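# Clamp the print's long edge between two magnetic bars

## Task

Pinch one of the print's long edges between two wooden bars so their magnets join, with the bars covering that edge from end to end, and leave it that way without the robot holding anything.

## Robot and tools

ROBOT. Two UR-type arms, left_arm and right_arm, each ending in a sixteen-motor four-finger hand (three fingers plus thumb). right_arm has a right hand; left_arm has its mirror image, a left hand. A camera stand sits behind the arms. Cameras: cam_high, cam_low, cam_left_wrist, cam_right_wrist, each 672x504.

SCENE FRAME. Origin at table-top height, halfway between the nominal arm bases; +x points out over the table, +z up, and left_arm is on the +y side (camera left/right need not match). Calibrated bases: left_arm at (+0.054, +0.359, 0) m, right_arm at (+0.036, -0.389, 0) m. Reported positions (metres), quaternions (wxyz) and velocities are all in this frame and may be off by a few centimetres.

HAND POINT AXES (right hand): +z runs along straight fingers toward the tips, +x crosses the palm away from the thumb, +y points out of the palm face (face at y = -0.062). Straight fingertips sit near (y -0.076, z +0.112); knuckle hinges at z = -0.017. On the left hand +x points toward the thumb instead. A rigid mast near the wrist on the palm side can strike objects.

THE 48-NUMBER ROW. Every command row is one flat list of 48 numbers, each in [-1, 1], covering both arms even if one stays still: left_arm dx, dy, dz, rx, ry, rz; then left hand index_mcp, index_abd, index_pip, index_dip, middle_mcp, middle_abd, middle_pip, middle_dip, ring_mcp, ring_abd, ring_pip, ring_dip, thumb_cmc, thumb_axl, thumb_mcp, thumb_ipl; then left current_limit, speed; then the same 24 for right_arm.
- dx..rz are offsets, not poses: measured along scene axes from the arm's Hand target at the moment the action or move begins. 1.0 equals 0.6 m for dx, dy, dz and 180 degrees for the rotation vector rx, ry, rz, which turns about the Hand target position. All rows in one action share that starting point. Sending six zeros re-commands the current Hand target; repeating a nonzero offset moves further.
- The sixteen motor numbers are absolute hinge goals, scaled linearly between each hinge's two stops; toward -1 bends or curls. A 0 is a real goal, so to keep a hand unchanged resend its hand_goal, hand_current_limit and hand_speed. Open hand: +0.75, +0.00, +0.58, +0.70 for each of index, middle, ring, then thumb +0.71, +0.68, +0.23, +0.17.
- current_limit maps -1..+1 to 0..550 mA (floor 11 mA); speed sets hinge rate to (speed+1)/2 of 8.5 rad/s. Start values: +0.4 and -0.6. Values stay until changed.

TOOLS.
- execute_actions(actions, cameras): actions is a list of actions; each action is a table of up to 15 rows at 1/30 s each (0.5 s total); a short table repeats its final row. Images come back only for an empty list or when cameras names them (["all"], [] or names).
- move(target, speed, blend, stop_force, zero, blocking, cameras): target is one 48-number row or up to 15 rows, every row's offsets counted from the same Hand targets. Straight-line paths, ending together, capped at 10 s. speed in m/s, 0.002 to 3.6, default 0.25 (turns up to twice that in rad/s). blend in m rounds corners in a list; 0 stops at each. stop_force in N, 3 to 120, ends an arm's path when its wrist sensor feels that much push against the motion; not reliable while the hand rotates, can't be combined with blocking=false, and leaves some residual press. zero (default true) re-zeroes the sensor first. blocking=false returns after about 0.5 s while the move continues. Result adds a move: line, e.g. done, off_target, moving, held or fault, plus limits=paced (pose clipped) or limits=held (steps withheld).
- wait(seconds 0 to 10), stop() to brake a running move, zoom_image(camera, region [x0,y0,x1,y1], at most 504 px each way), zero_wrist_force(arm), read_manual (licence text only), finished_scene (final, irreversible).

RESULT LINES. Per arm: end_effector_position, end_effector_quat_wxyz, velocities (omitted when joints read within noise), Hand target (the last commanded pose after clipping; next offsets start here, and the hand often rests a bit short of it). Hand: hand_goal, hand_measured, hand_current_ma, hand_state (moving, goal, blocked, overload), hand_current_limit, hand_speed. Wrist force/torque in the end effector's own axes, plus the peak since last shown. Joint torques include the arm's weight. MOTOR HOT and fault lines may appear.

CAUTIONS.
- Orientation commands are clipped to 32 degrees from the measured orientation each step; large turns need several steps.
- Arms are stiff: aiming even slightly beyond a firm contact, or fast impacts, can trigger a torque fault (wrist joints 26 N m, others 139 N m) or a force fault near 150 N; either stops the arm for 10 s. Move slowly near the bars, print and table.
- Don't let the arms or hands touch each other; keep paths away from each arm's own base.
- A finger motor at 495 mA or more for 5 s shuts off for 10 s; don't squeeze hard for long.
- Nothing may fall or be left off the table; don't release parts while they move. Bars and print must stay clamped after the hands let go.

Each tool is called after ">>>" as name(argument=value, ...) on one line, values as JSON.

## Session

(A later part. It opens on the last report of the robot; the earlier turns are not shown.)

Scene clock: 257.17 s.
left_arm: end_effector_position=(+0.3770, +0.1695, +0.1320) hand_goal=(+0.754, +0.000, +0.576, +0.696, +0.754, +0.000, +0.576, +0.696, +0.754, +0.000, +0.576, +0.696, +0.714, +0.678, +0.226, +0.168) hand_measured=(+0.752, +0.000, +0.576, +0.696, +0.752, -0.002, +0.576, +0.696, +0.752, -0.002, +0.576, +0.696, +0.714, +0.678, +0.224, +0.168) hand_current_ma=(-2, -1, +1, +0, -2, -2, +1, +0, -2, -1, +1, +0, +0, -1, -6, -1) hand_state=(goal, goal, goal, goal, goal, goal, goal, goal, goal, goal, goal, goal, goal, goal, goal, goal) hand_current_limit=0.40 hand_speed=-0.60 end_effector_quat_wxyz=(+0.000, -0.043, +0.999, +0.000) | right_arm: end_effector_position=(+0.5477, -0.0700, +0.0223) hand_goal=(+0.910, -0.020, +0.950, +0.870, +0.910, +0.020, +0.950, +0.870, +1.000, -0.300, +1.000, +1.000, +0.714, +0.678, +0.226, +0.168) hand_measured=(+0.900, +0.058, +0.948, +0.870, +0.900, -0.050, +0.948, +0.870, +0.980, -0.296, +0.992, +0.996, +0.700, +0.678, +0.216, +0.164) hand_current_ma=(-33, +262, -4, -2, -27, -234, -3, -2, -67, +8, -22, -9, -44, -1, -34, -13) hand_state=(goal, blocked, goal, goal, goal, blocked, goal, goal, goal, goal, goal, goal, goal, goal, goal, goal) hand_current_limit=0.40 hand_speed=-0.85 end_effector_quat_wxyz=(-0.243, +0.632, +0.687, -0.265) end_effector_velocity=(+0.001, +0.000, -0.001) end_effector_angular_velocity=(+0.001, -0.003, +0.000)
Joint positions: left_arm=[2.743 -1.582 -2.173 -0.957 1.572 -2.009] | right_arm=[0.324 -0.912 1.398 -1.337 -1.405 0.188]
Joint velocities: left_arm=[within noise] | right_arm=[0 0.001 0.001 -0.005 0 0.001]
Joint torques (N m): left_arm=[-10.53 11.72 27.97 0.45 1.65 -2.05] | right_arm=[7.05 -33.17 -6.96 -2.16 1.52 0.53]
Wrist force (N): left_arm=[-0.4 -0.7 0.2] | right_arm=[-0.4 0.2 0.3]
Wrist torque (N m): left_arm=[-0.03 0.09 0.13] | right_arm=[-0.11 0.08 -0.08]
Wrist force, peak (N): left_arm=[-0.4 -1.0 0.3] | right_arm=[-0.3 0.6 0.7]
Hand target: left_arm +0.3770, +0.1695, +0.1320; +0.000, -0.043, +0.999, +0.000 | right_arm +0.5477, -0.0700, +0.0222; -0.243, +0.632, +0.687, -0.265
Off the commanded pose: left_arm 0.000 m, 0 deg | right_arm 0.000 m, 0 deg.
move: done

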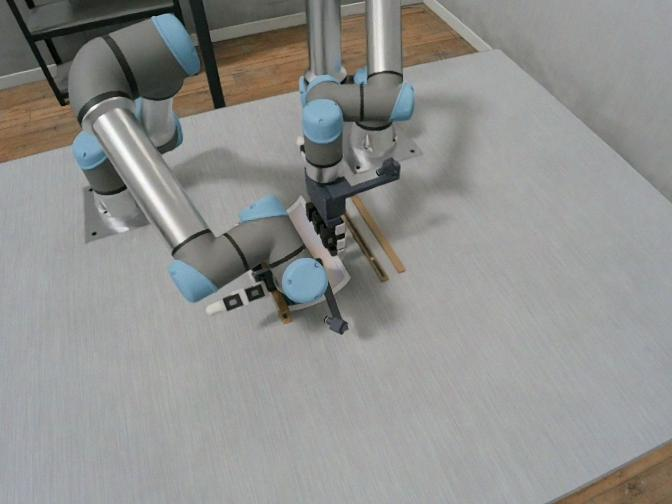

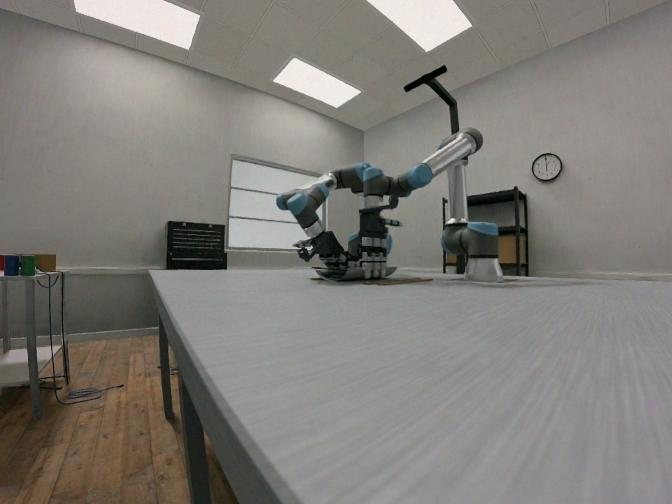

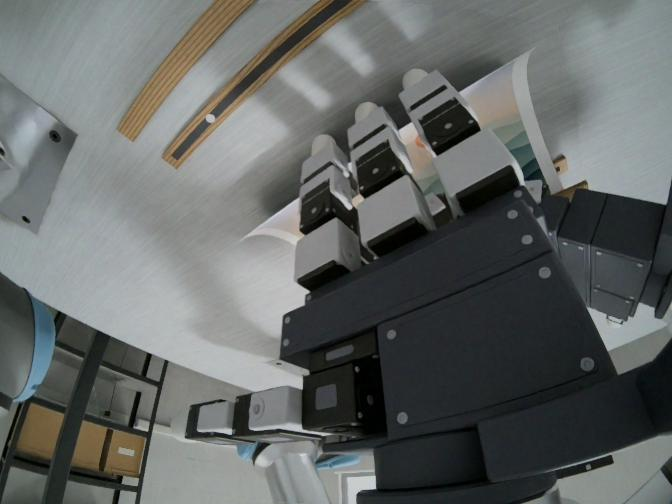

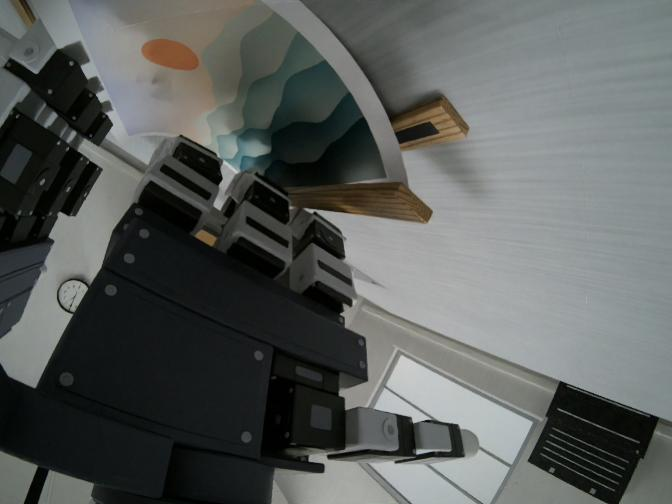

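>>> move(target=[0,0,0,0,0,0, 0.754,0,0.576,0.696,0.754,0,0.576,0.696,0.754,0,0.576,0.696,0.714,0.678,0.226,0.168,0.4,-0.6, 0,0,-0.022,0,0,0, 0.91,-0.02,0.95,0.8696,0.91,0.02,0.95,0.8696,1,-0.3,1,1,0.714,0.678,0.226,0.168,0.4,-0.85], speed=0.03, cameras=["cam_high","cam_right_wrist","cam_low"])

>>> zoom_image(camera="cam_high", region=[225, 185, 365, 325])

>>> zoom_image(camera="cam_low", region=[290, 230, 440, 300])

>>> zoom_image(camera="cam_right_wrist", region=[200, 0, 500, 250])

Scene clock: 260.83 s.
left_arm: end_effector_position=(+0.3770, +0.1695, +0.1320) hand_goal=(+0.754, +0.000, +0.576, +0.696, +0.754, +0.000, +0.576, +0.696, +0.754, +0.000, +0.576, +0.696, +0.714, +0.678, +0.226, +0.168) hand_measured=(+0.752, +0.000, +0.576, +0.696, +0.752, -0.002, +0.576, +0.696, +0.752, -0.002, +0.576, +0.696, +0.714, +0.678, +0.224, +0.168) hand_current_ma=(-2, -1, +1, +0, -2, -2, +1, +0, -2, -1, +1, +0, +0, -1, -6, -1) hand_state=(goal, goal, goal, goal, goal, goal, goal, goal, goal, goal, goal, goal, goal, goal, goal, goal) hand_current_limit=0.40 hand_speed=-0.60 end_effector_quat_wxyz=(+0.000, -0.043, +0.999, +0.000) | right_arm: end_effector_position=(+0.5477, -0.0700, +0.0091) hand_goal=(+0.910, -0.020, +0.950, +0.870, +0.910, +0.020, +0.950, +0.870, +1.000, -0.300, +1.000, +1.000, +0.714, +0.678, +0.226, +0.168) hand_measured=(+0.900, +0.058, +0.948, +0.870, +0.900, -0.050, +0.948, +0.870, +0.980, -0.296, +0.992, +0.996, +0.700, +0.678, +0.216, +0.164) hand_current_ma=(-33, +262, -4, -2, -27, -234, -3, -2, -67, +8, -22, -9, -44, -1, -34, -13) hand_state=(goal, blocked, goal, goal, goal, blocked, goal, goal, goal, goal, goal, goal, goal, goal, goal, goal) hand_current_limit=0.40 hand_speed=-0.85 end_effector_quat_wxyz=(-0.243, +0.632, +0.687, -0.265)
Joint positions: left_arm=[2.743 -1.582 -2.173 -0.957 1.572 -2.009] | right_arm=[0.324 -0.897 1.41 -1.364 -1.405 0.188]
Joint torques (N m): left_arm=[-10.77 13.13 26.05 0.5 1.67 -1.9] | right_arm=[5.14 -31.91 -6.46 -2.47 0.97 0.69]
Wrist force (N): left_arm=[-0.2 -0.8 0.0] | right_arm=[-0.4 0.3 0.4]
Wrist torque (N m): left_arm=[-0.02 0.06 0.14] | right_arm=[-0.09 0.08 -0.08]
Wrist force, peak (N): left_arm=[-0.6 -0.9 -0.1] | right_arm=[-0.6 0.4 0.5]
Hand target: left_arm +0.3770, +0.1695, +0.1320; +0.000, -0.043, +0.999, +0.000 | right_arm +0.5477, -0.0700, +0.0090; -0.243, +0.632, +0.687, -0.265
Off the commanded pose: left_arm 0.000 m, 0 deg | right_arm 0.000 m, 0 deg.
move: done
Images, in order (width x height): cam_high 672x504, cam_low 672x504, cam_right_wrist 672x504.

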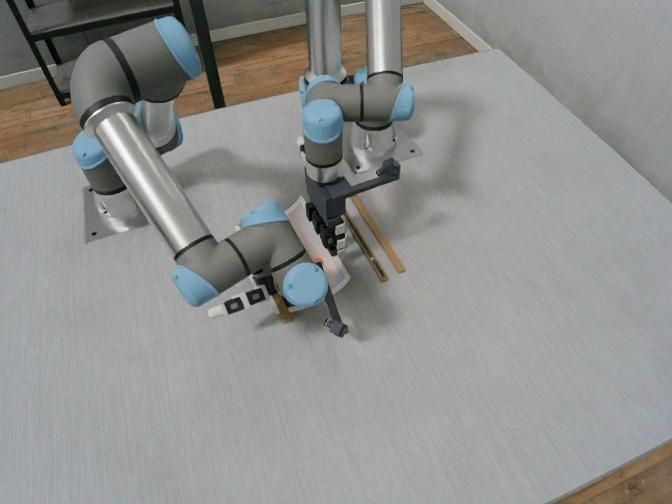

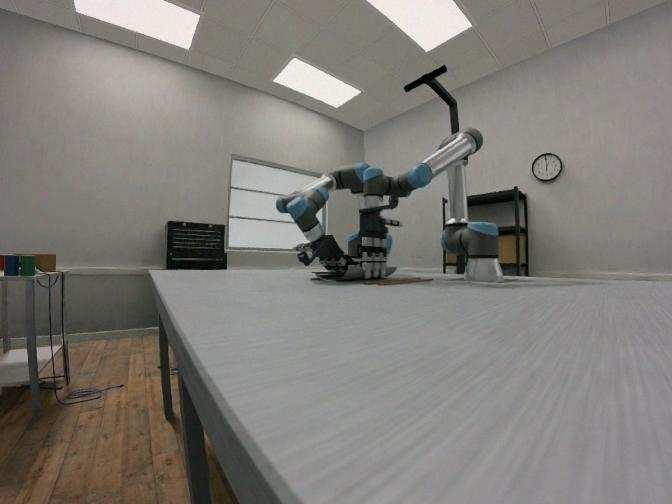

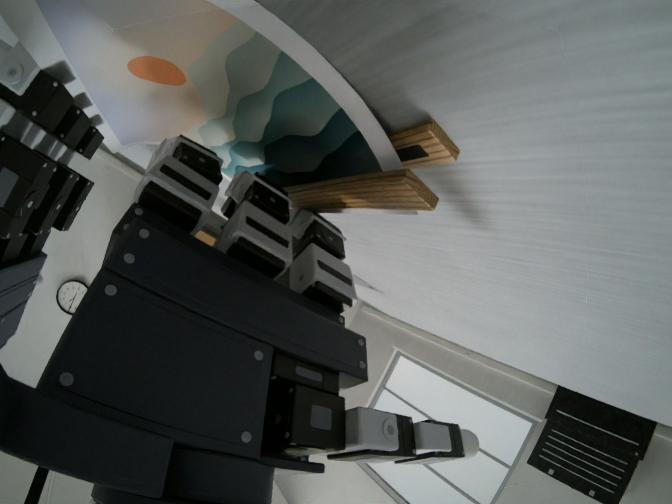

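Scaled by 3.600 from the camera's 672x504 image, which has a finer 960x720 frame.

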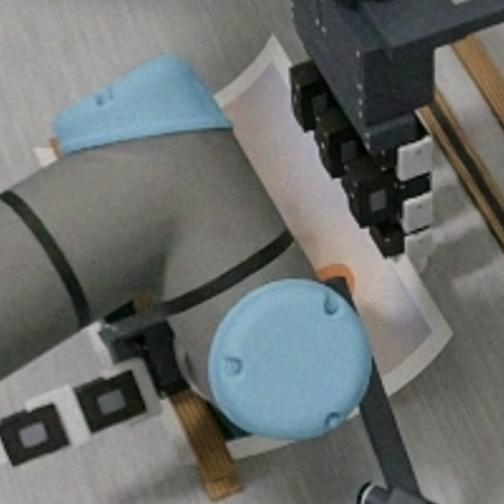

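Scaled by 3.360 from the camera's 672x504 image, which has a finer 960x720 frame.

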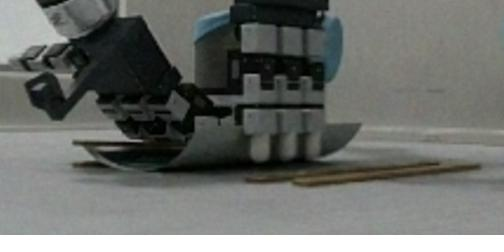

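Scaled by 1.680 from the camera's 672x504 image, which has a finer 960x720 frame.

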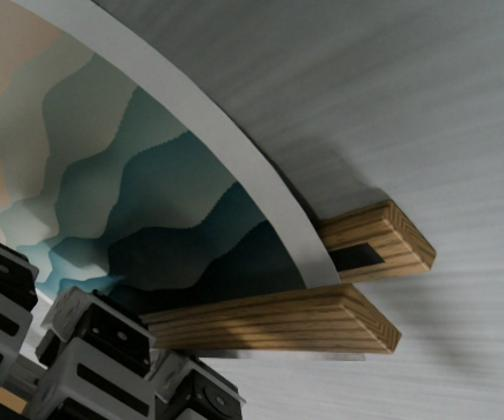

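>>> zoom_image(camera="cam_high", region=[255, 275, 325, 335])

>>> zoom_image(camera="cam_right_wrist", region=[330, 100, 480, 230])

>>> zoom_image(camera="cam_high", region=[225, 205, 295, 265])

Scaled by 7.200 from the camera's 672x504 image, which has a finer 960x720 frame.

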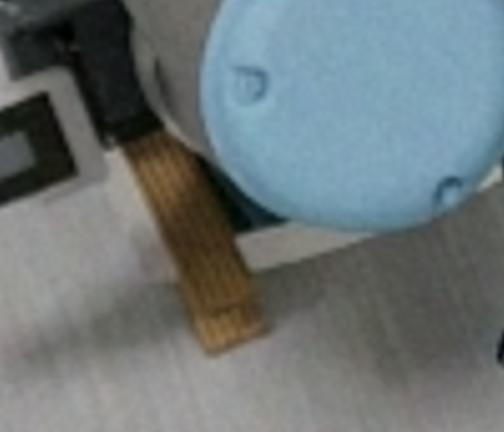

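Scaled by 3.360 from the camera's 672x504 image, which has a finer 960x720 frame.

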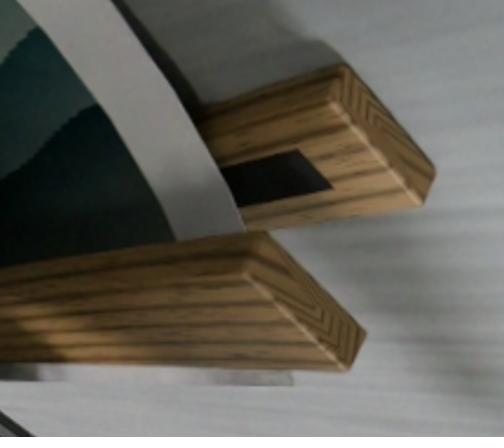

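Scaled by 7.200 from the camera's 672x504 image, which has a finer 960x720 frame.

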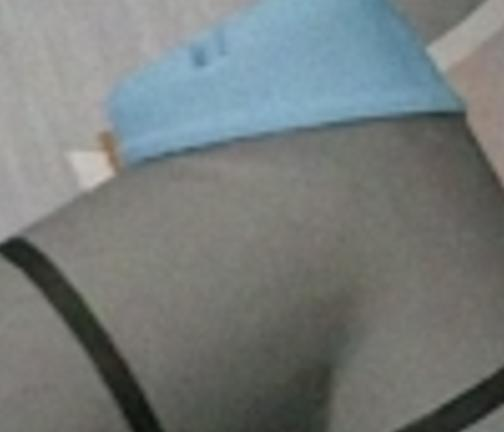

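>>> move(target=[0,0,0,0,0,0, 0.754,0,0.576,0.696,0.754,0,0.576,0.696,0.754,0,0.576,0.696,0.714,0.678,0.226,0.168,0.4,-0.6, 0,0,0.022,0,0,0, 0.91,-0.02,0.95,0.8696,0.91,0.02,0.95,0.8696,1,-0.3,1,1,0.714,0.678,0.226,0.168,0.4,-0.85], speed=0.03, cameras=["cam_high","cam_right_wrist","cam_low"])

>>> zoom_image(camera="cam_high", region=[255, 275, 325, 335])

>>> zoom_image(camera="cam_low", region=[290, 230, 440, 300])

>>> zoom_image(camera="cam_right_wrist", region=[330, 100, 480, 230])

Scene clock: 264.80 s.
left_arm: end_effector_position=(+0.3770, +0.1695, +0.1320) hand_goal=(+0.754, +0.000, +0.576, +0.696, +0.754, +0.000, +0.576, +0.696, +0.754, +0.000, +0.576, +0.696, +0.714, +0.678, +0.226, +0.168) hand_measured=(+0.752, +0.000, +0.576, +0.696, +0.752, -0.002, +0.576, +0.696, +0.752, -0.002, +0.576, +0.696, +0.714, +0.678, +0.224, +0.168) hand_current_ma=(-2, -1, +1, +0, -2, -2, +1, +0, -2, -1, +1, +0, +0, -1, -6, -1) hand_state=(goal, goal, goal, goal, goal, goal, goal, goal, goal, goal, goal, goal, goal, goal, goal, goal) hand_current_limit=0.40 hand_speed=-0.60 end_effector_quat_wxyz=(+0.000, -0.043, +0.999, +0.000) | right_arm: end_effector_position=(+0.5477, -0.0700, +0.0221) hand_goal=(+0.910, -0.020, +0.950, +0.870, +0.910, +0.020, +0.950, +0.870, +1.000, -0.300, +1.000, +1.000, +0.714, +0.678, +0.226, +0.168) hand_measured=(+0.900, +0.058, +0.948, +0.870, +0.900, -0.050, +0.948, +0.870, +0.980, -0.296, +0.992, +0.996, +0.700, +0.678, +0.216, +0.164) hand_current_ma=(-33, +262, -4, -2, -27, -234, -3, -2, -67, +8, -22, -9, -44, -1, -34, -13) hand_state=(goal, blocked, goal, goal, goal, blocked, goal, goal, goal, goal, goal, goal, goal, goal, goal, goal) hand_current_limit=0.40 hand_speed=-0.85 end_effector_quat_wxyz=(-0.243, +0.632, +0.687, -0.265)
Joint positions: left_arm=[2.743 -1.582 -2.173 -0.957 1.572 -2.009] | right_arm=[0.324 -0.912 1.398 -1.337 -1.405 0.188]
Joint torques (N m): left_arm=[-7.41 10.33 26.67 0.9 1.45 -2.06] | right_arm=[3.22 -57.81 -30.48 1.49 0.51 1.56]
Wrist force (N): left_arm=[-0.3 -0.5 0.3] | right_arm=[-0.5 0.3 0.4]
Wrist torque (N m): left_arm=[0.00 0.09 0.13] | right_arm=[-0.11 0.10 -0.08]
Wrist force, peak (N): left_arm=[-0.3 -1.0 0.0] | right_arm=[-0.3 0.7 0.7]
Hand target: left_arm +0.3770, +0.1695, +0.1320; +0.000, -0.043, +0.999, +0.000 | right_arm +0.5477, -0.0700, +0.0222; -0.243, +0.632, +0.687, -0.265
Off the commanded pose: left_arm 0.000 m, 0 deg | right_arm 0.000 m, 0 deg.
move: done
Images, in order (width x height): cam_high 672x504, cam_low 672x504, cam_right_wrist 672x504.

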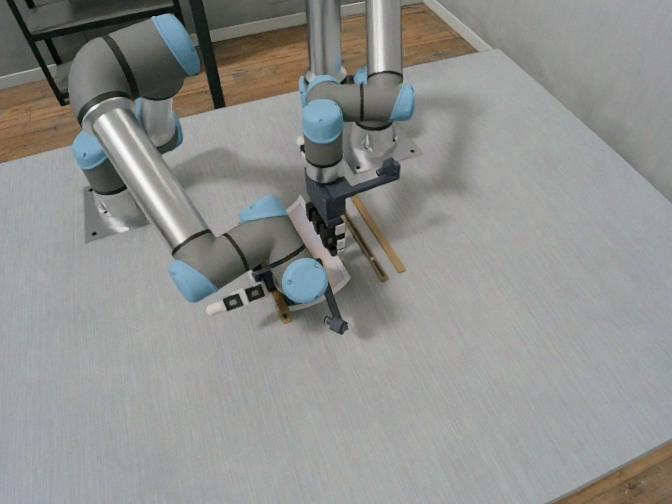

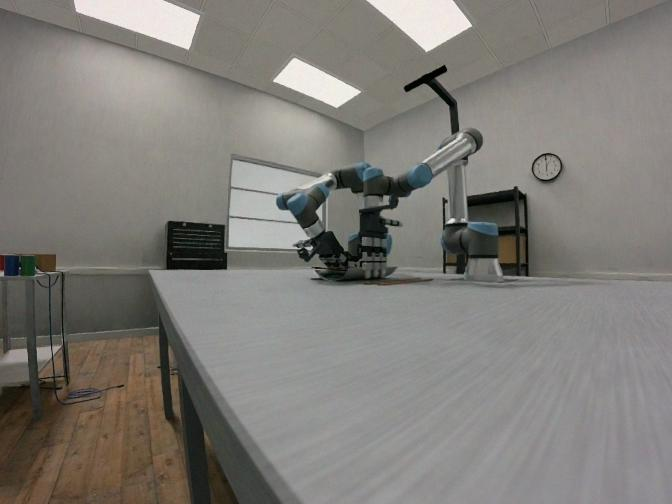

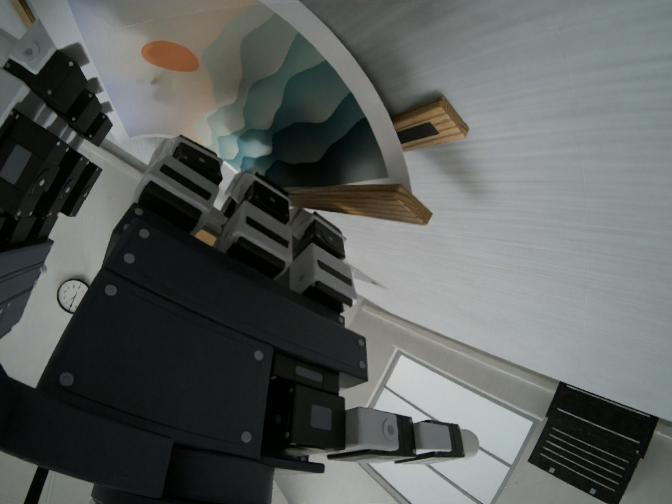

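Scaled by 7.200 from the camera's 672x504 image, which has a finer 960x720 frame.

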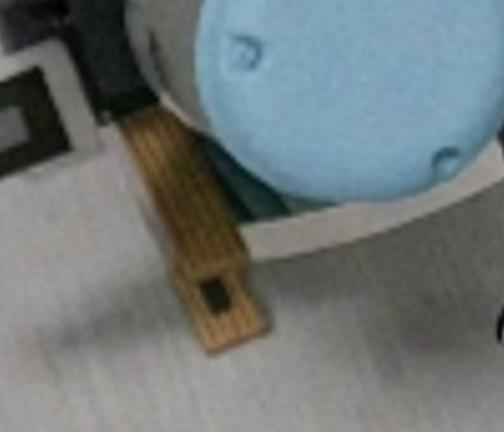

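Scaled by 3.360 from the camera's 672x504 image, which has a finer 960x720 frame.

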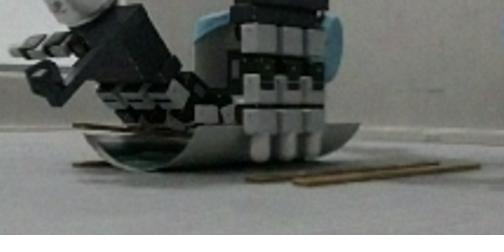

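Scaled by 3.360 from the camera's 672x504 image, which has a finer 960x720 frame.

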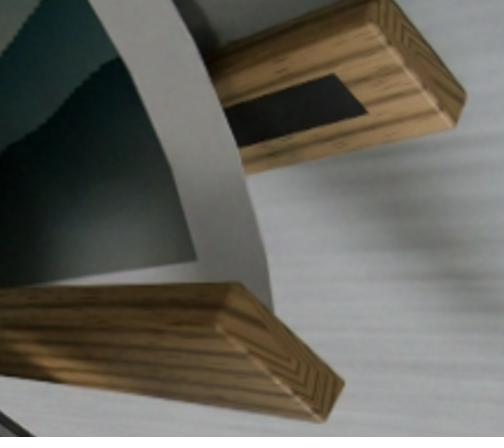

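>>> move(target=[[0,0.038,0,0,0,0, 0.754,0,0.576,0.696,0.754,0,0.576,0.696,0.754,0,0.576,0.696,0.714,0.678,0.226,0.168,0.4,-0.6, 0,0,0.05,0,0,0, 0.91,-0.02,0.95,0.8696,0.91,0.02,0.95,0.8696,1,-0.3,1,1,0.714,0.678,0.226,0.168,0.4,-0.85],[0,0.038,0,0,0,0, 0.754,0,0.576,0.696,0.754,0,0.576,0.696,0.754,0,0.576,0.696,0.714,0.678,0.226,0.168,0.4,-0.6, 0,-0.2333,0.05,0,0,0, 0.91,-0.02,0.95,0.8696,0.91,0.02,0.95,0.8696,1,-0.3,1,1,0.714,0.678,0.226,0.168,0.4,-0.85],[0,0.038,0,0,0,0, 0.754,0,0.576,0.696,0.754,0,0.576,0.696,0.754,0,0.576,0.696,0.714,0.678,0.226,0.168,0.4,-0.6, 0,-0.2333,-0.036,0,0,0, 0.91,-0.02,0.95,0.8696,0.91,0.02,0.95,0.8696,1,-0.3,1,1,0.714,0.678,0.226,0.168,0.4,-0.85]], speed=[0.08,0.12,0.08], blend=[0.012,0.012,0], cameras=["cam_high","cam_right_wrist","cam_low"])

>>> zoom_image(camera="cam_high", region=[200, 185, 350, 335])

>>> zoom_image(camera="cam_low", region=[270, 230, 450, 300])

Scene clock: 274.13 s.
left_arm: end_effector_position=(+0.3770, +0.1923, +0.1320) hand_goal=(+0.754, +0.000, +0.576, +0.696, +0.754, +0.000, +0.576, +0.696, +0.754, +0.000, +0.576, +0.696, +0.714, +0.678, +0.226, +0.168) hand_measured=(+0.752, +0.000, +0.576, +0.696, +0.752, -0.002, +0.576, +0.696, +0.752, -0.002, +0.576, +0.696, +0.714, +0.678, +0.224, +0.168) hand_current_ma=(-2, -1, +1, +0, -2, -2, +1, +0, -2, -1, +1, +0, +0, -1, -6, -1) hand_state=(goal, goal, goal, goal, goal, goal, goal, goal, goal, goal, goal, goal, goal, goal, goal, goal) hand_current_limit=0.40 hand_speed=-0.60 end_effector_quat_wxyz=(+0.000, -0.043, +0.999, +0.000) | right_arm: end_effector_position=(+0.5477, -0.2100, +0.0007) hand_goal=(+0.910, -0.020, +0.950, +0.870, +0.910, +0.020, +0.950, +0.870, +1.000, -0.300, +1.000, +1.000, +0.714, +0.678, +0.226, +0.168) hand_measured=(+0.900, +0.058, +0.948, +0.870, +0.900, -0.050, +0.948, +0.870, +0.980, -0.296, +0.992, +0.996, +0.700, +0.678, +0.218, +0.164) hand_current_ma=(-33, +262, -4, -2, -29, -234, -4, -2, -67, +8, -22, -9, -44, -1, -33, -13) hand_state=(goal, blocked, goal, goal, goal, blocked, goal, goal, goal, goal, goal, goal, goal, goal, goal, goal) hand_current_limit=0.40 hand_speed=-0.85 end_effector_quat_wxyz=(-0.243, +0.632, +0.687, -0.265)
Joint positions: left_arm=[2.795 -1.549 -2.206 -0.957 1.572 -1.957] | right_arm=[0.114 -1.005 1.621 -1.451 -1.544 0.031]
Joint torques (N m): left_arm=[9.63 24.9 11.01 0.6 -1.24 2.11] | right_arm=[-9.17 -29.31 -4.52 -2.5 -2.6 -1.9]
Wrist force (N): left_arm=[-0.1 -0.8 0.0] | right_arm=[-0.6 0.3 0.4]
Wrist torque (N m): left_arm=[-0.01 0.03 0.01] | right_arm=[-0.10 0.11 0.03]
Wrist force, peak (N): left_arm=[-0.5 -1.1 -0.1] | right_arm=[-0.8 0.8 1.1]
Hand target: left_arm +0.3770, +0.1923, +0.1320; +0.000, -0.043, +0.999, +0.000 | right_arm +0.5477, -0.2100, +0.0006; -0.243, +0.632, +0.687, -0.265
Off the commanded pose: left_arm 0.000 m, 0 deg | right_arm 0.000 m, 0 deg.
move: done
Images, in order (width x height): cam_high 672x504, cam_low 672x504, cam_right_wrist 672x504.

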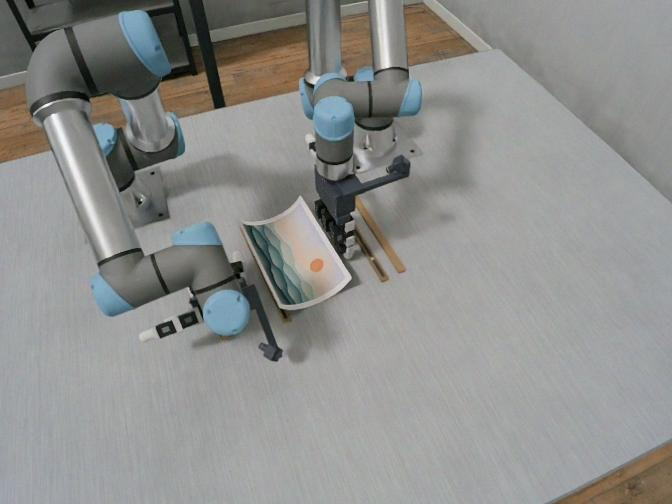

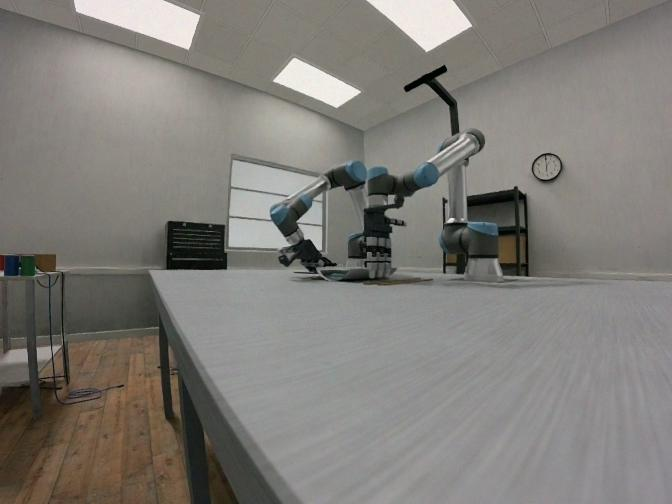

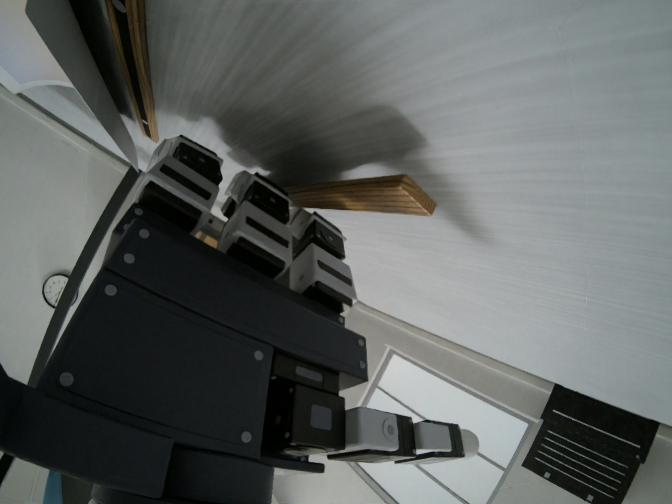

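Scaled by 3.360 from the camera's 672x504 image, which has a finer 960x720 frame.

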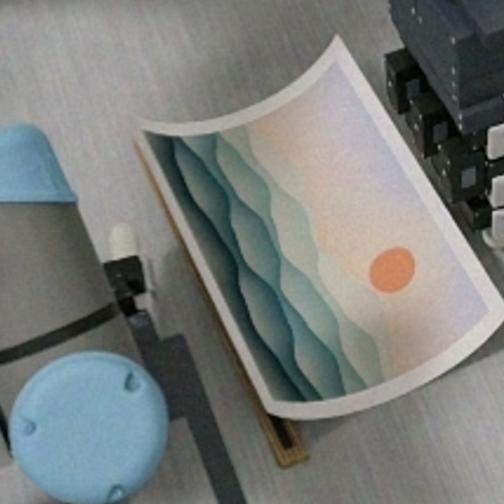

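Scaled by 2.800 from the camera's 672x504 image, which has a finer 960x720 frame.

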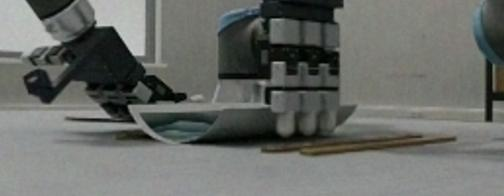

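>>> move(target=[0,0,0,0,0,0, 0.754,0,0.576,0.696,0.754,0,0.576,0.696,0.754,0,0.576,0.696,0.714,0.678,0.226,0.168,0.4,-0.6, 0,0.0883,0,0,0,0, 0.91,-0.02,0.95,0.8696,0.91,0.02,0.95,0.8696,1,-0.3,1,1,0.714,0.678,0.226,0.168,0.4,-0.85], speed=0.05, cameras=["cam_high","cam_low"])

>>> zoom_image(camera="cam_high", region=[200, 185, 350, 335])

>>> zoom_image(camera="cam_low", region=[270, 230, 450, 300])

Scene clock: 277.63 s.
left_arm: end_effector_position=(+0.3770, +0.1923, +0.1320) hand_goal=(+0.754, +0.000, +0.576, +0.696, +0.754, +0.000, +0.576, +0.696, +0.754, +0.000, +0.576, +0.696, +0.714, +0.678, +0.226, +0.168) hand_measured=(+0.752, +0.000, +0.576, +0.696, +0.752, -0.002, +0.576, +0.696, +0.752, -0.002, +0.576, +0.696, +0.714, +0.678, +0.224, +0.168) hand_current_ma=(-2, -1, +1, +0, -2, -2, +1, +0, -2, -1, +1, +0, +0, -1, -6, -1) hand_state=(goal, goal, goal, goal, goal, goal, goal, goal, goal, goal, goal, goal, goal, goal, goal, goal) hand_current_limit=0.40 hand_speed=-0.60 end_effector_quat_wxyz=(+0.000, -0.043, +0.999, +0.000) | right_arm: end_effector_position=(+0.5477, -0.1572, +0.0006) hand_goal=(+0.910, -0.020, +0.950, +0.870, +0.910, +0.020, +0.950, +0.870, +1.000, -0.300, +1.000, +1.000, +0.714, +0.678, +0.226, +0.168) hand_measured=(+0.900, +0.058, +0.948, +0.870, +0.900, -0.050, +0.948, +0.870, +0.980, -0.296, +0.992, +0.996, +0.700, +0.678, +0.218, +0.164) hand_current_ma=(-33, +262, -4, -2, -29, -234, -4, -2, -66, +8, -19, -7, -44, -1, -33, -13) hand_state=(goal, blocked, goal, goal, goal, blocked, goal, goal, goal, goal, goal, goal, goal, goal, goal, goal) hand_current_limit=0.40 hand_speed=-0.85 end_effector_quat_wxyz=(-0.243, +0.632, +0.687, -0.265)
Joint positions: left_arm=[2.795 -1.549 -2.206 -0.957 1.572 -1.957] | right_arm=[0.197 -0.967 1.556 -1.428 -1.489 0.092]
Joint torques (N m): left_arm=[8.31 24.75 11.27 0.65 -1.04 2.17] | right_arm=[11.34 -29.02 -29.96 1.62 2.39 2.34]
Wrist force (N): left_arm=[0.0 -0.5 0.1] | right_arm=[-0.3 0.4 0.4]
Wrist torque (N m): left_arm=[0.01 0.01 0.02] | right_arm=[-0.10 0.08 -0.06]
Wrist force, peak (N): left_arm=[0.2 -1.0 0.5] | right_arm=[-1.0 0.2 0.7]
Hand target: left_arm +0.3770, +0.1923, +0.1320; +0.000, -0.043, +0.999, +0.000 | right_arm +0.5477, -0.1570, +0.0006; -0.243, +0.632, +0.687, -0.265
Off the commanded pose: left_arm 0.000 m, 0 deg | right_arm 0.000 m, 0 deg.
move: done
Images, in order (width x height): cam_high 672x504, cam_low 672x504.

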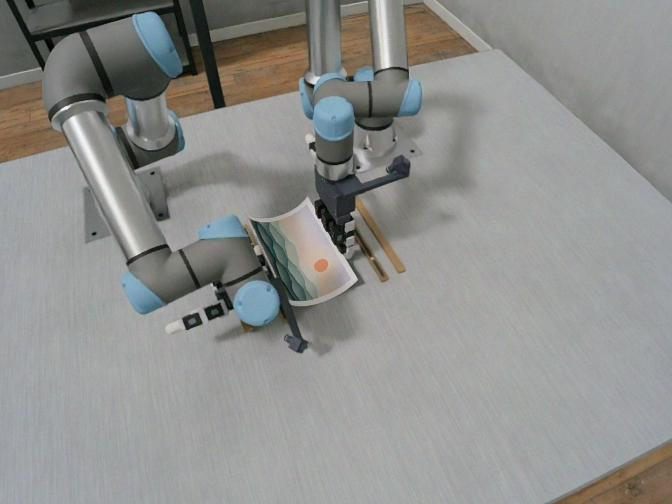

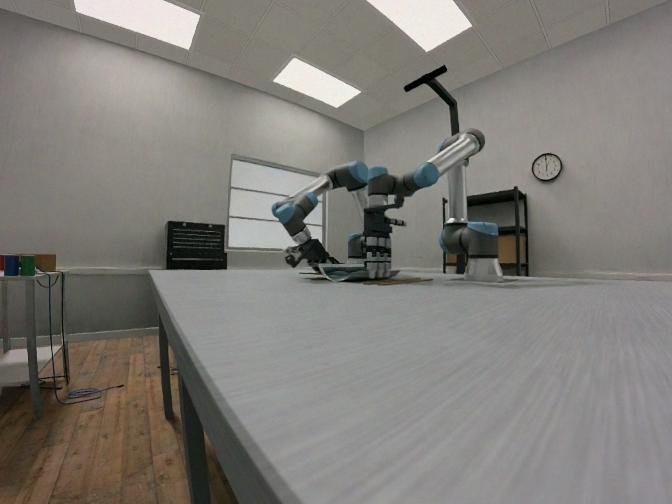

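Scaled by 3.360 from the camera's 672x504 image, which has a finer 960x720 frame.

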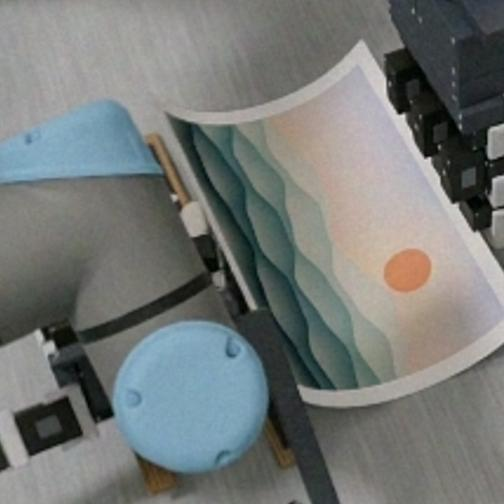

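Scaled by 2.800 from the camera's 672x504 image, which has a finer 960x720 frame.

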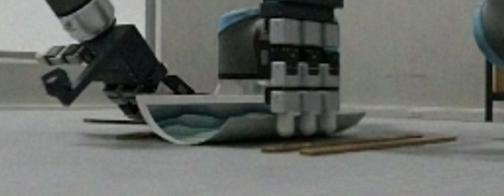

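>>> move(target=[[0,0,0,0,0,0, 0.754,0,0.576,0.696,0.754,0,0.576,0.696,0.754,0,0.576,0.696,0.714,0.678,0.226,0.168,0.4,-0.6, 0,-0.05,0,0,0,0, 0.91,-0.02,0.95,0.8696,0.91,0.02,0.95,0.8696,1,-0.3,1,1,0.714,0.678,0.226,0.168,0.4,-0.85],[0,0,0,0,0,0, 0.754,0,0.576,0.696,0.754,0,0.576,0.696,0.754,0,0.576,0.696,0.714,0.678,0.226,0.168,0.4,-0.6, 0,-0.08,0.11,0,0,0, 0.91,-0.02,0.95,0.8696,0.91,0.02,0.95,0.8696,1,-0.3,1,1,0.714,0.678,0.226,0.168,0.4,-0.85]], speed=[0.06,0.1], blend=[0.01,0], cameras=["cam_high","cam_low"])

>>> zoom_image(camera="cam_high", region=[200, 185, 350, 335])

>>> zoom_image(camera="cam_low", region=[270, 230, 450, 300])

Scene clock: 280.23 s.
left_arm: end_effector_position=(+0.3770, +0.1923, +0.1320) hand_goal=(+0.754, +0.000, +0.576, +0.696, +0.754, +0.000, +0.576, +0.696, +0.754, +0.000, +0.576, +0.696, +0.714, +0.678, +0.226, +0.168) hand_measured=(+0.752, +0.000, +0.576, +0.696, +0.752, -0.002, +0.576, +0.696, +0.752, -0.002, +0.576, +0.696, +0.714, +0.678, +0.224, +0.168) hand_current_ma=(-2, -1, +1, +0, -2, -2, +1, +0, -2, -1, +1, +0, +0, -1, -6, -1) hand_state=(goal, goal, goal, goal, goal, goal, goal, goal, goal, goal, goal, goal, goal, goal, goal, goal) hand_current_limit=0.40 hand_speed=-0.60 end_effector_quat_wxyz=(+0.000, -0.043, +0.999, +0.000) | right_arm: end_effector_position=(+0.5477, -0.2050, +0.0664) hand_goal=(+0.910, -0.020, +0.950, +0.870, +0.910, +0.020, +0.950, +0.870, +1.000, -0.300, +1.000, +1.000, +0.714, +0.678, +0.226, +0.168) hand_measured=(+0.900, +0.058, +0.948, +0.870, +0.900, -0.050, +0.948, +0.870, +0.980, -0.296, +0.992, +0.996, +0.700, +0.678, +0.218, +0.164) hand_current_ma=(-33, +262, -5, -2, -29, -234, -4, -2, -66, +8, -19, -7, -44, -1, -33, -13) hand_state=(goal, blocked, goal, goal, goal, blocked, goal, goal, goal, goal, goal, goal, goal, goal, goal, goal) hand_current_limit=0.40 hand_speed=-0.85 end_effector_quat_wxyz=(-0.243, +0.632, +0.687, -0.265)
Joint positions: left_arm=[2.795 -1.549 -2.206 -0.957 1.572 -1.957] | right_arm=[0.122 -1.082 1.55 -1.304 -1.539 0.037]
Joint torques (N m): left_arm=[10.33 23.87 12.48 0.64 -1.16 1.89] | right_arm=[-10.67 -50.66 -30.7 1.56 -2.45 -1.98]
Wrist force (N): left_arm=[-0.1 -0.9 0.2] | right_arm=[-0.4 0.1 0.5]
Wrist torque (N m): left_arm=[-0.04 0.02 0.02] | right_arm=[-0.16 0.08 0.06]
Wrist force, peak (N): left_arm=[-0.1 -1.1 0.3] | right_arm=[-0.7 0.6 0.9]
Hand target: left_arm +0.3770, +0.1923, +0.1320; +0.000, -0.043, +0.999, +0.000 | right_arm +0.5477, -0.2050, +0.0666; -0.243, +0.632, +0.687, -0.265
Off the commanded pose: left_arm 0.000 m, 0 deg | right_arm 0.000 m, 0 deg.
move: done
Images, in order (width x height): cam_high 672x504, cam_low 672x504.

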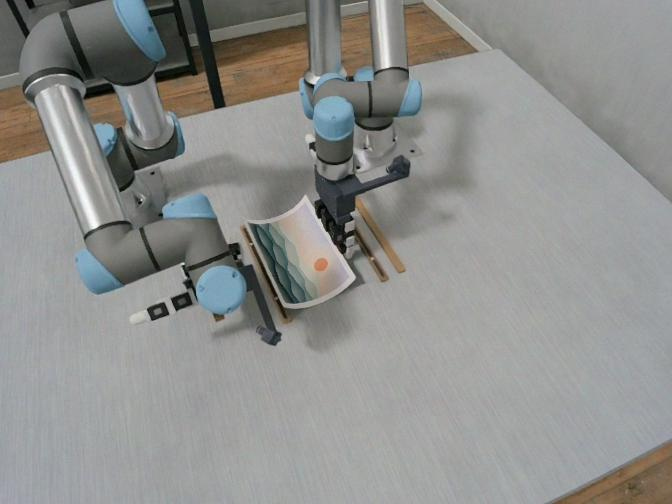

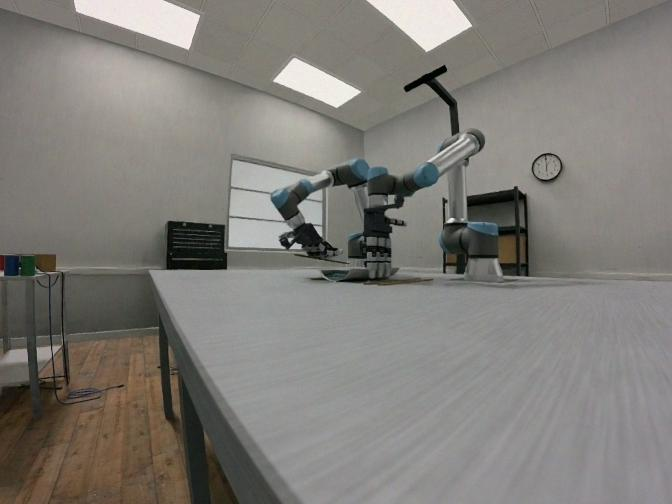

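Scaled by 3.360 from the camera's 672x504 image, which has a finer 960x720 frame.

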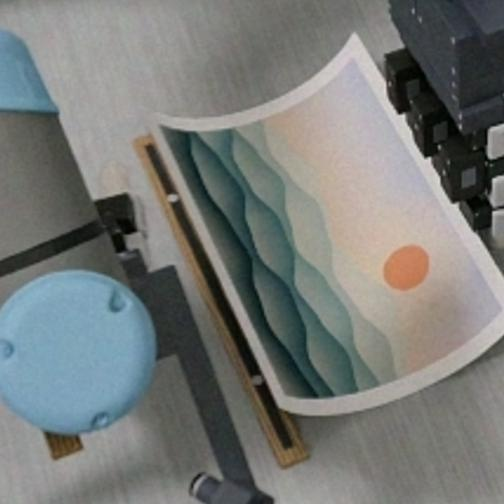

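Scaled by 2.800 from the camera's 672x504 image, which has a finer 960x720 frame.

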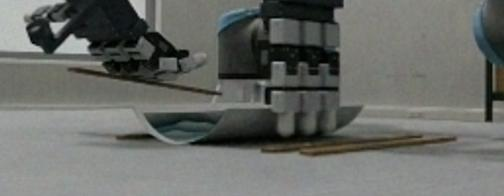

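>>> move(target=[[0,0.0205,0,0,0,0, 0.754,0,0.576,0.696,0.754,0,0.576,0.696,0.754,0,0.576,0.696,0.714,0.678,0.226,0.168,0.4,-0.6, 0.075,0.005,-0.11,0,0,0, 0.91,-0.02,0.95,0.8696,0.91,0.02,0.95,0.8696,1,-0.3,1,1,0.714,0.678,0.226,0.168,0.4,-0.85],[0,0.0205,0,0,0,0, 0.754,0,0.576,0.696,0.754,0,0.576,0.696,0.754,0,0.576,0.696,0.714,0.678,0.226,0.168,0.4,-0.6, 0.075,0.0967,-0.11,0,0,0, 0.91,-0.02,0.95,0.8696,0.91,0.02,0.95,0.8696,1,-0.3,1,1,0.714,0.678,0.226,0.168,0.4,-0.85],[0,0.0205,0,0,0,0, 0.754,0,0.576,0.696,0.754,0,0.576,0.696,0.754,0,0.576,0.696,0.714,0.678,0.226,0.168,0.4,-0.6, 0.075,0.03,-0.11,0,0,0, 0.91,-0.02,0.95,0.8696,0.91,0.02,0.95,0.8696,1,-0.3,1,1,0.714,0.678,0.226,0.168,0.4,-0.85],[0,0.0205,0,0,0,0, 0.754,0,0.576,0.696,0.754,0,0.576,0.696,0.754,0,0.576,0.696,0.714,0.678,0.226,0.168,0.4,-0.6, 0,0,0,0,0,0, 0.91,-0.02,0.95,0.8696,0.91,0.02,0.95,0.8696,1,-0.3,1,1,0.714,0.678,0.226,0.168,0.4,-0.85]], speed=[0.1,0.05,0.06,0.1], blend=[0.008,0,0.01,0], cameras=["cam_high","cam_low"])

>>> zoom_image(camera="cam_high", region=[200, 185, 350, 335])

>>> zoom_image(camera="cam_low", region=[270, 230, 450, 300])

Scene clock: 287.50 s.
left_arm: end_effector_position=(+0.3770, +0.2046, +0.1320) hand_goal=(+0.754, +0.000, +0.576, +0.696, +0.754, +0.000, +0.576, +0.696, +0.754, +0.000, +0.576, +0.696, +0.714, +0.678, +0.226, +0.168) hand_measured=(+0.752, +0.000, +0.576, +0.696, +0.752, -0.002, +0.576, +0.696, +0.752, -0.002, +0.576, +0.696, +0.714, +0.678, +0.224, +0.168) hand_current_ma=(-2, -1, +1, +0, -2, -2, +1, +0, -2, -1, +1, +0, +0, -1, -6, -1) hand_state=(goal, goal, goal, goal, goal, goal, goal, goal, goal, goal, goal, goal, goal, goal, goal, goal) hand_current_limit=0.40 hand_speed=-0.60 end_effector_quat_wxyz=(+0.000, -0.043, +0.999, +0.000) | right_arm: end_effector_position=(+0.5478, -0.2050, +0.0665) hand_goal=(+0.910, -0.020, +0.950, +0.870, +0.910, +0.020, +0.950, +0.870, +1.000, -0.300, +1.000, +1.000, +0.714, +0.678, +0.226, +0.168) hand_measured=(+0.900, +0.058, +0.948, +0.870, +0.900, -0.050, +0.948, +0.870, +0.980, -0.296, +0.992, +0.996, +0.700, +0.678, +0.218, +0.164) hand_current_ma=(-33, +262, -5, -2, -29, -234, -4, -2, -66, +8, -19, -7, -44, -1, -33, -13) hand_state=(goal, blocked, goal, goal, goal, blocked, goal, goal, goal, goal, goal, goal, goal, goal, goal, goal) hand_current_limit=0.40 hand_speed=-0.85 end_effector_quat_wxyz=(-0.243, +0.632, +0.687, -0.265)
Joint positions: left_arm=[2.824 -1.531 -2.223 -0.958 1.572 -1.929] | right_arm=[0.122 -1.082 1.55 -1.304 -1.539 0.037]
Joint torques (N m): left_arm=[10.56 24.82 11.76 0.82 0.12 2.24] | right_arm=[-10.82 -51.1 -8.79 1.28 -2.79 -2.08]
Wrist force (N): left_arm=[0.1 -0.7 0.2] | right_arm=[-0.3 0.2 0.5]
Wrist torque (N m): left_arm=[-0.02 0.01 0.04] | right_arm=[-0.14 0.08 0.07]
Wrist force, peak (N): left_arm=[-0.1 -1.0 0.4] | right_arm=[-0.8 0.4 1.0]
Hand target: left_arm +0.3770, +0.2046, +0.1320; +0.000, -0.043, +0.999, +0.000 | right_arm +0.5477, -0.2050, +0.0666; -0.243, +0.632, +0.687, -0.265
Off the commanded pose: left_arm 0.000 m, 0 deg | right_arm 0.000 m, 0 deg.
move: done
Images, in order (width x height): cam_high 672x504, cam_low 672x504.

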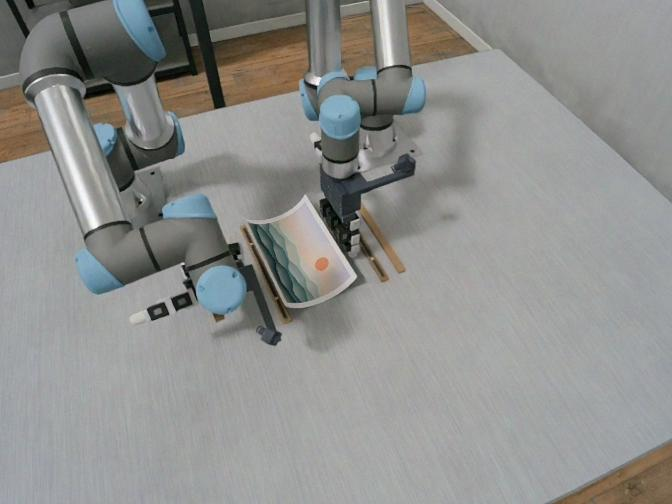

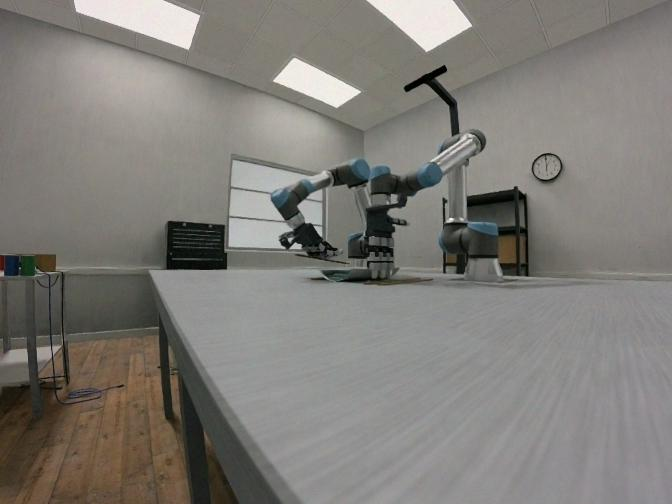

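Scaled by 3.360 from the camera's 672x504 image, which has a finer 960x720 frame.

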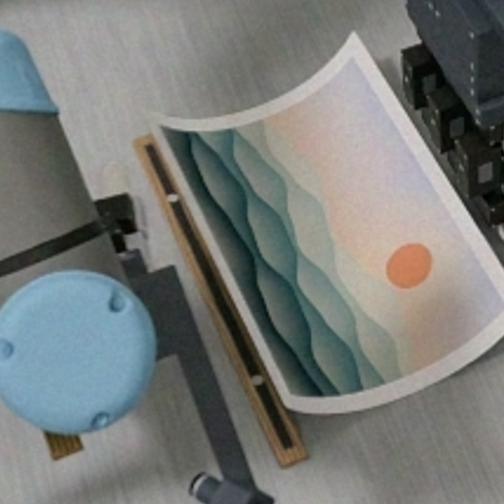

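Scaled by 2.800 from the camera's 672x504 image, which has a finer 960x720 frame.

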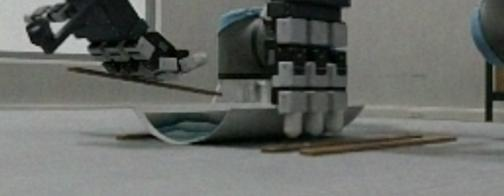

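>>> move(target=[[0,0.012,0,0,0,0, 0.754,0,0.576,0.696,0.754,0,0.576,0.696,0.754,0,0.576,0.696,0.714,0.678,0.226,0.168,0.4,-0.6, 0.0122,0.005,-0.11,0,0,0, 0.91,-0.02,0.95,0.8696,0.91,0.02,0.95,0.8696,1,-0.3,1,1,0.714,0.678,0.226,0.168,0.4,-0.85],[0,0.012,0,0,0,0, 0.754,0,0.576,0.696,0.754,0,0.576,0.696,0.754,0,0.576,0.696,0.714,0.678,0.226,0.168,0.4,-0.6, 0.0122,0.1133,-0.11,0,0,0, 0.91,-0.02,0.95,0.8696,0.91,0.02,0.95,0.8696,1,-0.3,1,1,0.714,0.678,0.226,0.168,0.4,-0.85],[0,0.012,0,0,0,0, 0.754,0,0.576,0.696,0.754,0,0.576,0.696,0.754,0,0.576,0.696,0.714,0.678,0.226,0.168,0.4,-0.6, 0.0122,0.03,-0.11,0,0,0, 0.91,-0.02,0.95,0.8696,0.91,0.02,0.95,0.8696,1,-0.3,1,1,0.714,0.678,0.226,0.168,0.4,-0.85],[0,0.012,0,0,0,0, 0.754,0,0.576,0.696,0.754,0,0.576,0.696,0.754,0,0.576,0.696,0.714,0.678,0.226,0.168,0.4,-0.6, 0,0,0,0,0,0, 0.91,-0.02,0.95,0.8696,0.91,0.02,0.95,0.8696,1,-0.3,1,1,0.714,0.678,0.226,0.168,0.4,-0.85]], speed=[0.1,0.05,0.06,0.1], blend=[0.008,0,0.01,0], cameras=["cam_high","cam_low"])

>>> zoom_image(camera="cam_high", region=[200, 185, 350, 335])

>>> zoom_image(camera="cam_low", region=[270, 230, 450, 300])

Scene clock: 293.93 s.
left_arm: end_effector_position=(+0.3770, +0.2118, +0.1320) hand_goal=(+0.754, +0.000, +0.576, +0.696, +0.754, +0.000, +0.576, +0.696, +0.754, +0.000, +0.576, +0.696, +0.714, +0.678, +0.226, +0.168) hand_measured=(+0.752, +0.000, +0.576, +0.696, +0.752, -0.002, +0.576, +0.696, +0.752, -0.002, +0.576, +0.696, +0.714, +0.678, +0.224, +0.168) hand_current_ma=(-2, -1, +1, +0, -2, -2, +1, +0, -2, -1, +1, +0, +0, -1, -6, -1) hand_state=(goal, goal, goal, goal, goal, goal, goal, goal, goal, goal, goal, goal, goal, goal, goal, goal) hand_current_limit=0.40 hand_speed=-0.60 end_effector_quat_wxyz=(+0.000, -0.043, +0.999, +0.000) | right_arm: end_effector_position=(+0.5477, -0.2050, +0.0664) hand_goal=(+0.910, -0.020, +0.950, +0.870, +0.910, +0.020, +0.950, +0.870, +1.000, -0.300, +1.000, +1.000, +0.714, +0.678, +0.226, +0.168) hand_measured=(+0.900, +0.058, +0.948, +0.870, +0.900, -0.050, +0.948, +0.870, +0.980, -0.296, +0.994, +0.996, +0.700, +0.678, +0.218, +0.164) hand_current_ma=(-33, +262, -5, -2, -29, -234, -4, -2, -66, +8, -18, -7, -44, -1, -33, -13) hand_state=(goal, blocked, goal, goal, goal, blocked, goal, goal, goal, goal, goal, goal, goal, goal, goal, goal) hand_current_limit=0.40 hand_speed=-0.85 end_effector_quat_wxyz=(-0.243, +0.632, +0.687, -0.265)
Joint positions: left_arm=[2.841 -1.521 -2.233 -0.958 1.572 -1.911] | right_arm=[0.122 -1.082 1.55 -1.304 -1.539 0.037]
Joint torques (N m): left_arm=[9.29 23.48 11.1 0.78 -0.52 2.16] | right_arm=[-10.98 -50.47 -31.79 1.85 -2.7 -1.69]
Wrist force (N): left_arm=[-0.1 -0.6 0.0] | right_arm=[-0.3 0.3 0.5]
Wrist torque (N m): left_arm=[0.02 0.04 0.02] | right_arm=[-0.13 0.08 0.07]
Wrist force, peak (N): left_arm=[-0.2 -1.1 0.1] | right_arm=[-0.7 0.5 1.0]
Hand target: left_arm +0.3770, +0.2118, +0.1320; +0.000, -0.043, +0.999, +0.000 | right_arm +0.5477, -0.2050, +0.0666; -0.243, +0.632, +0.687, -0.265
Off the commanded pose: left_arm 0.000 m, 0 deg | right_arm 0.000 m, 0 deg.
move: done
Images, in order (width x height): cam_high 672x504, cam_low 672x504.

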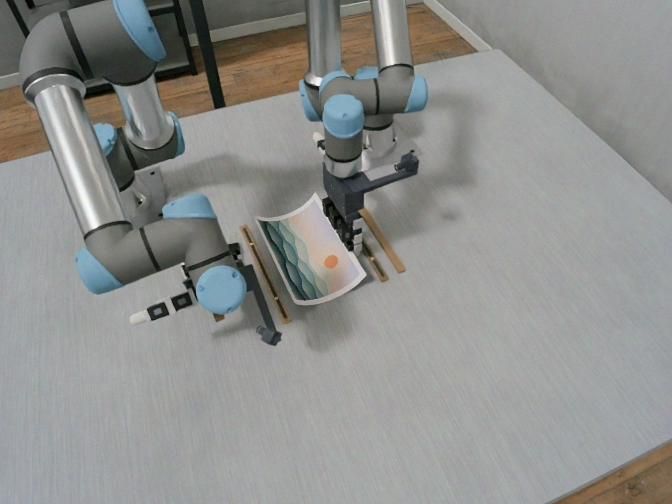

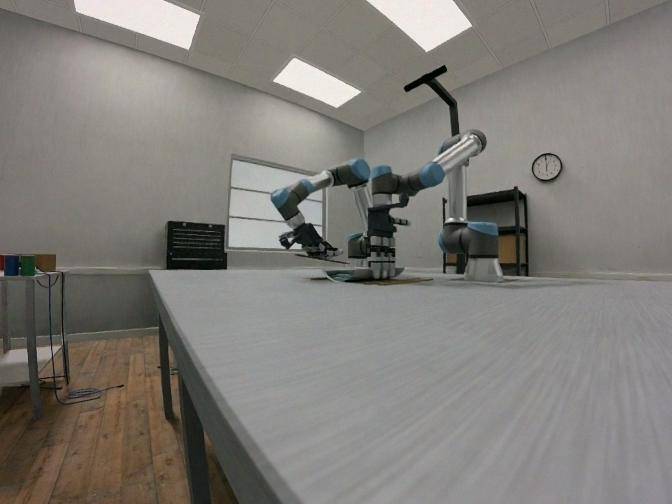

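Scaled by 3.360 from the camera's 672x504 image, which has a finer 960x720 frame.

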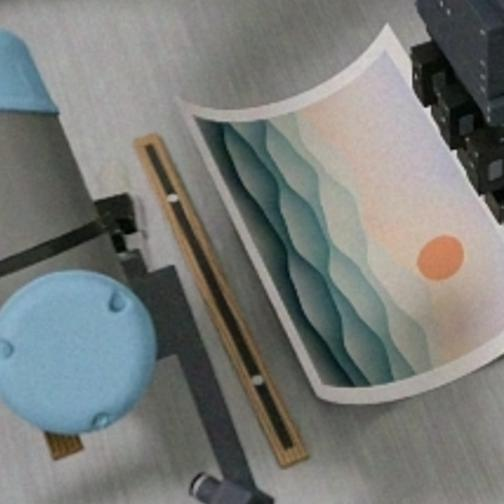

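Scaled by 2.800 from the camera's 672x504 image, which has a finer 960x720 frame.

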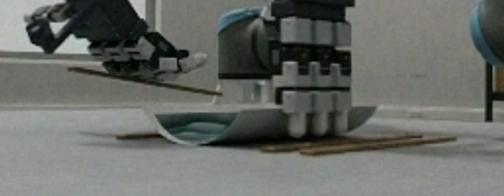

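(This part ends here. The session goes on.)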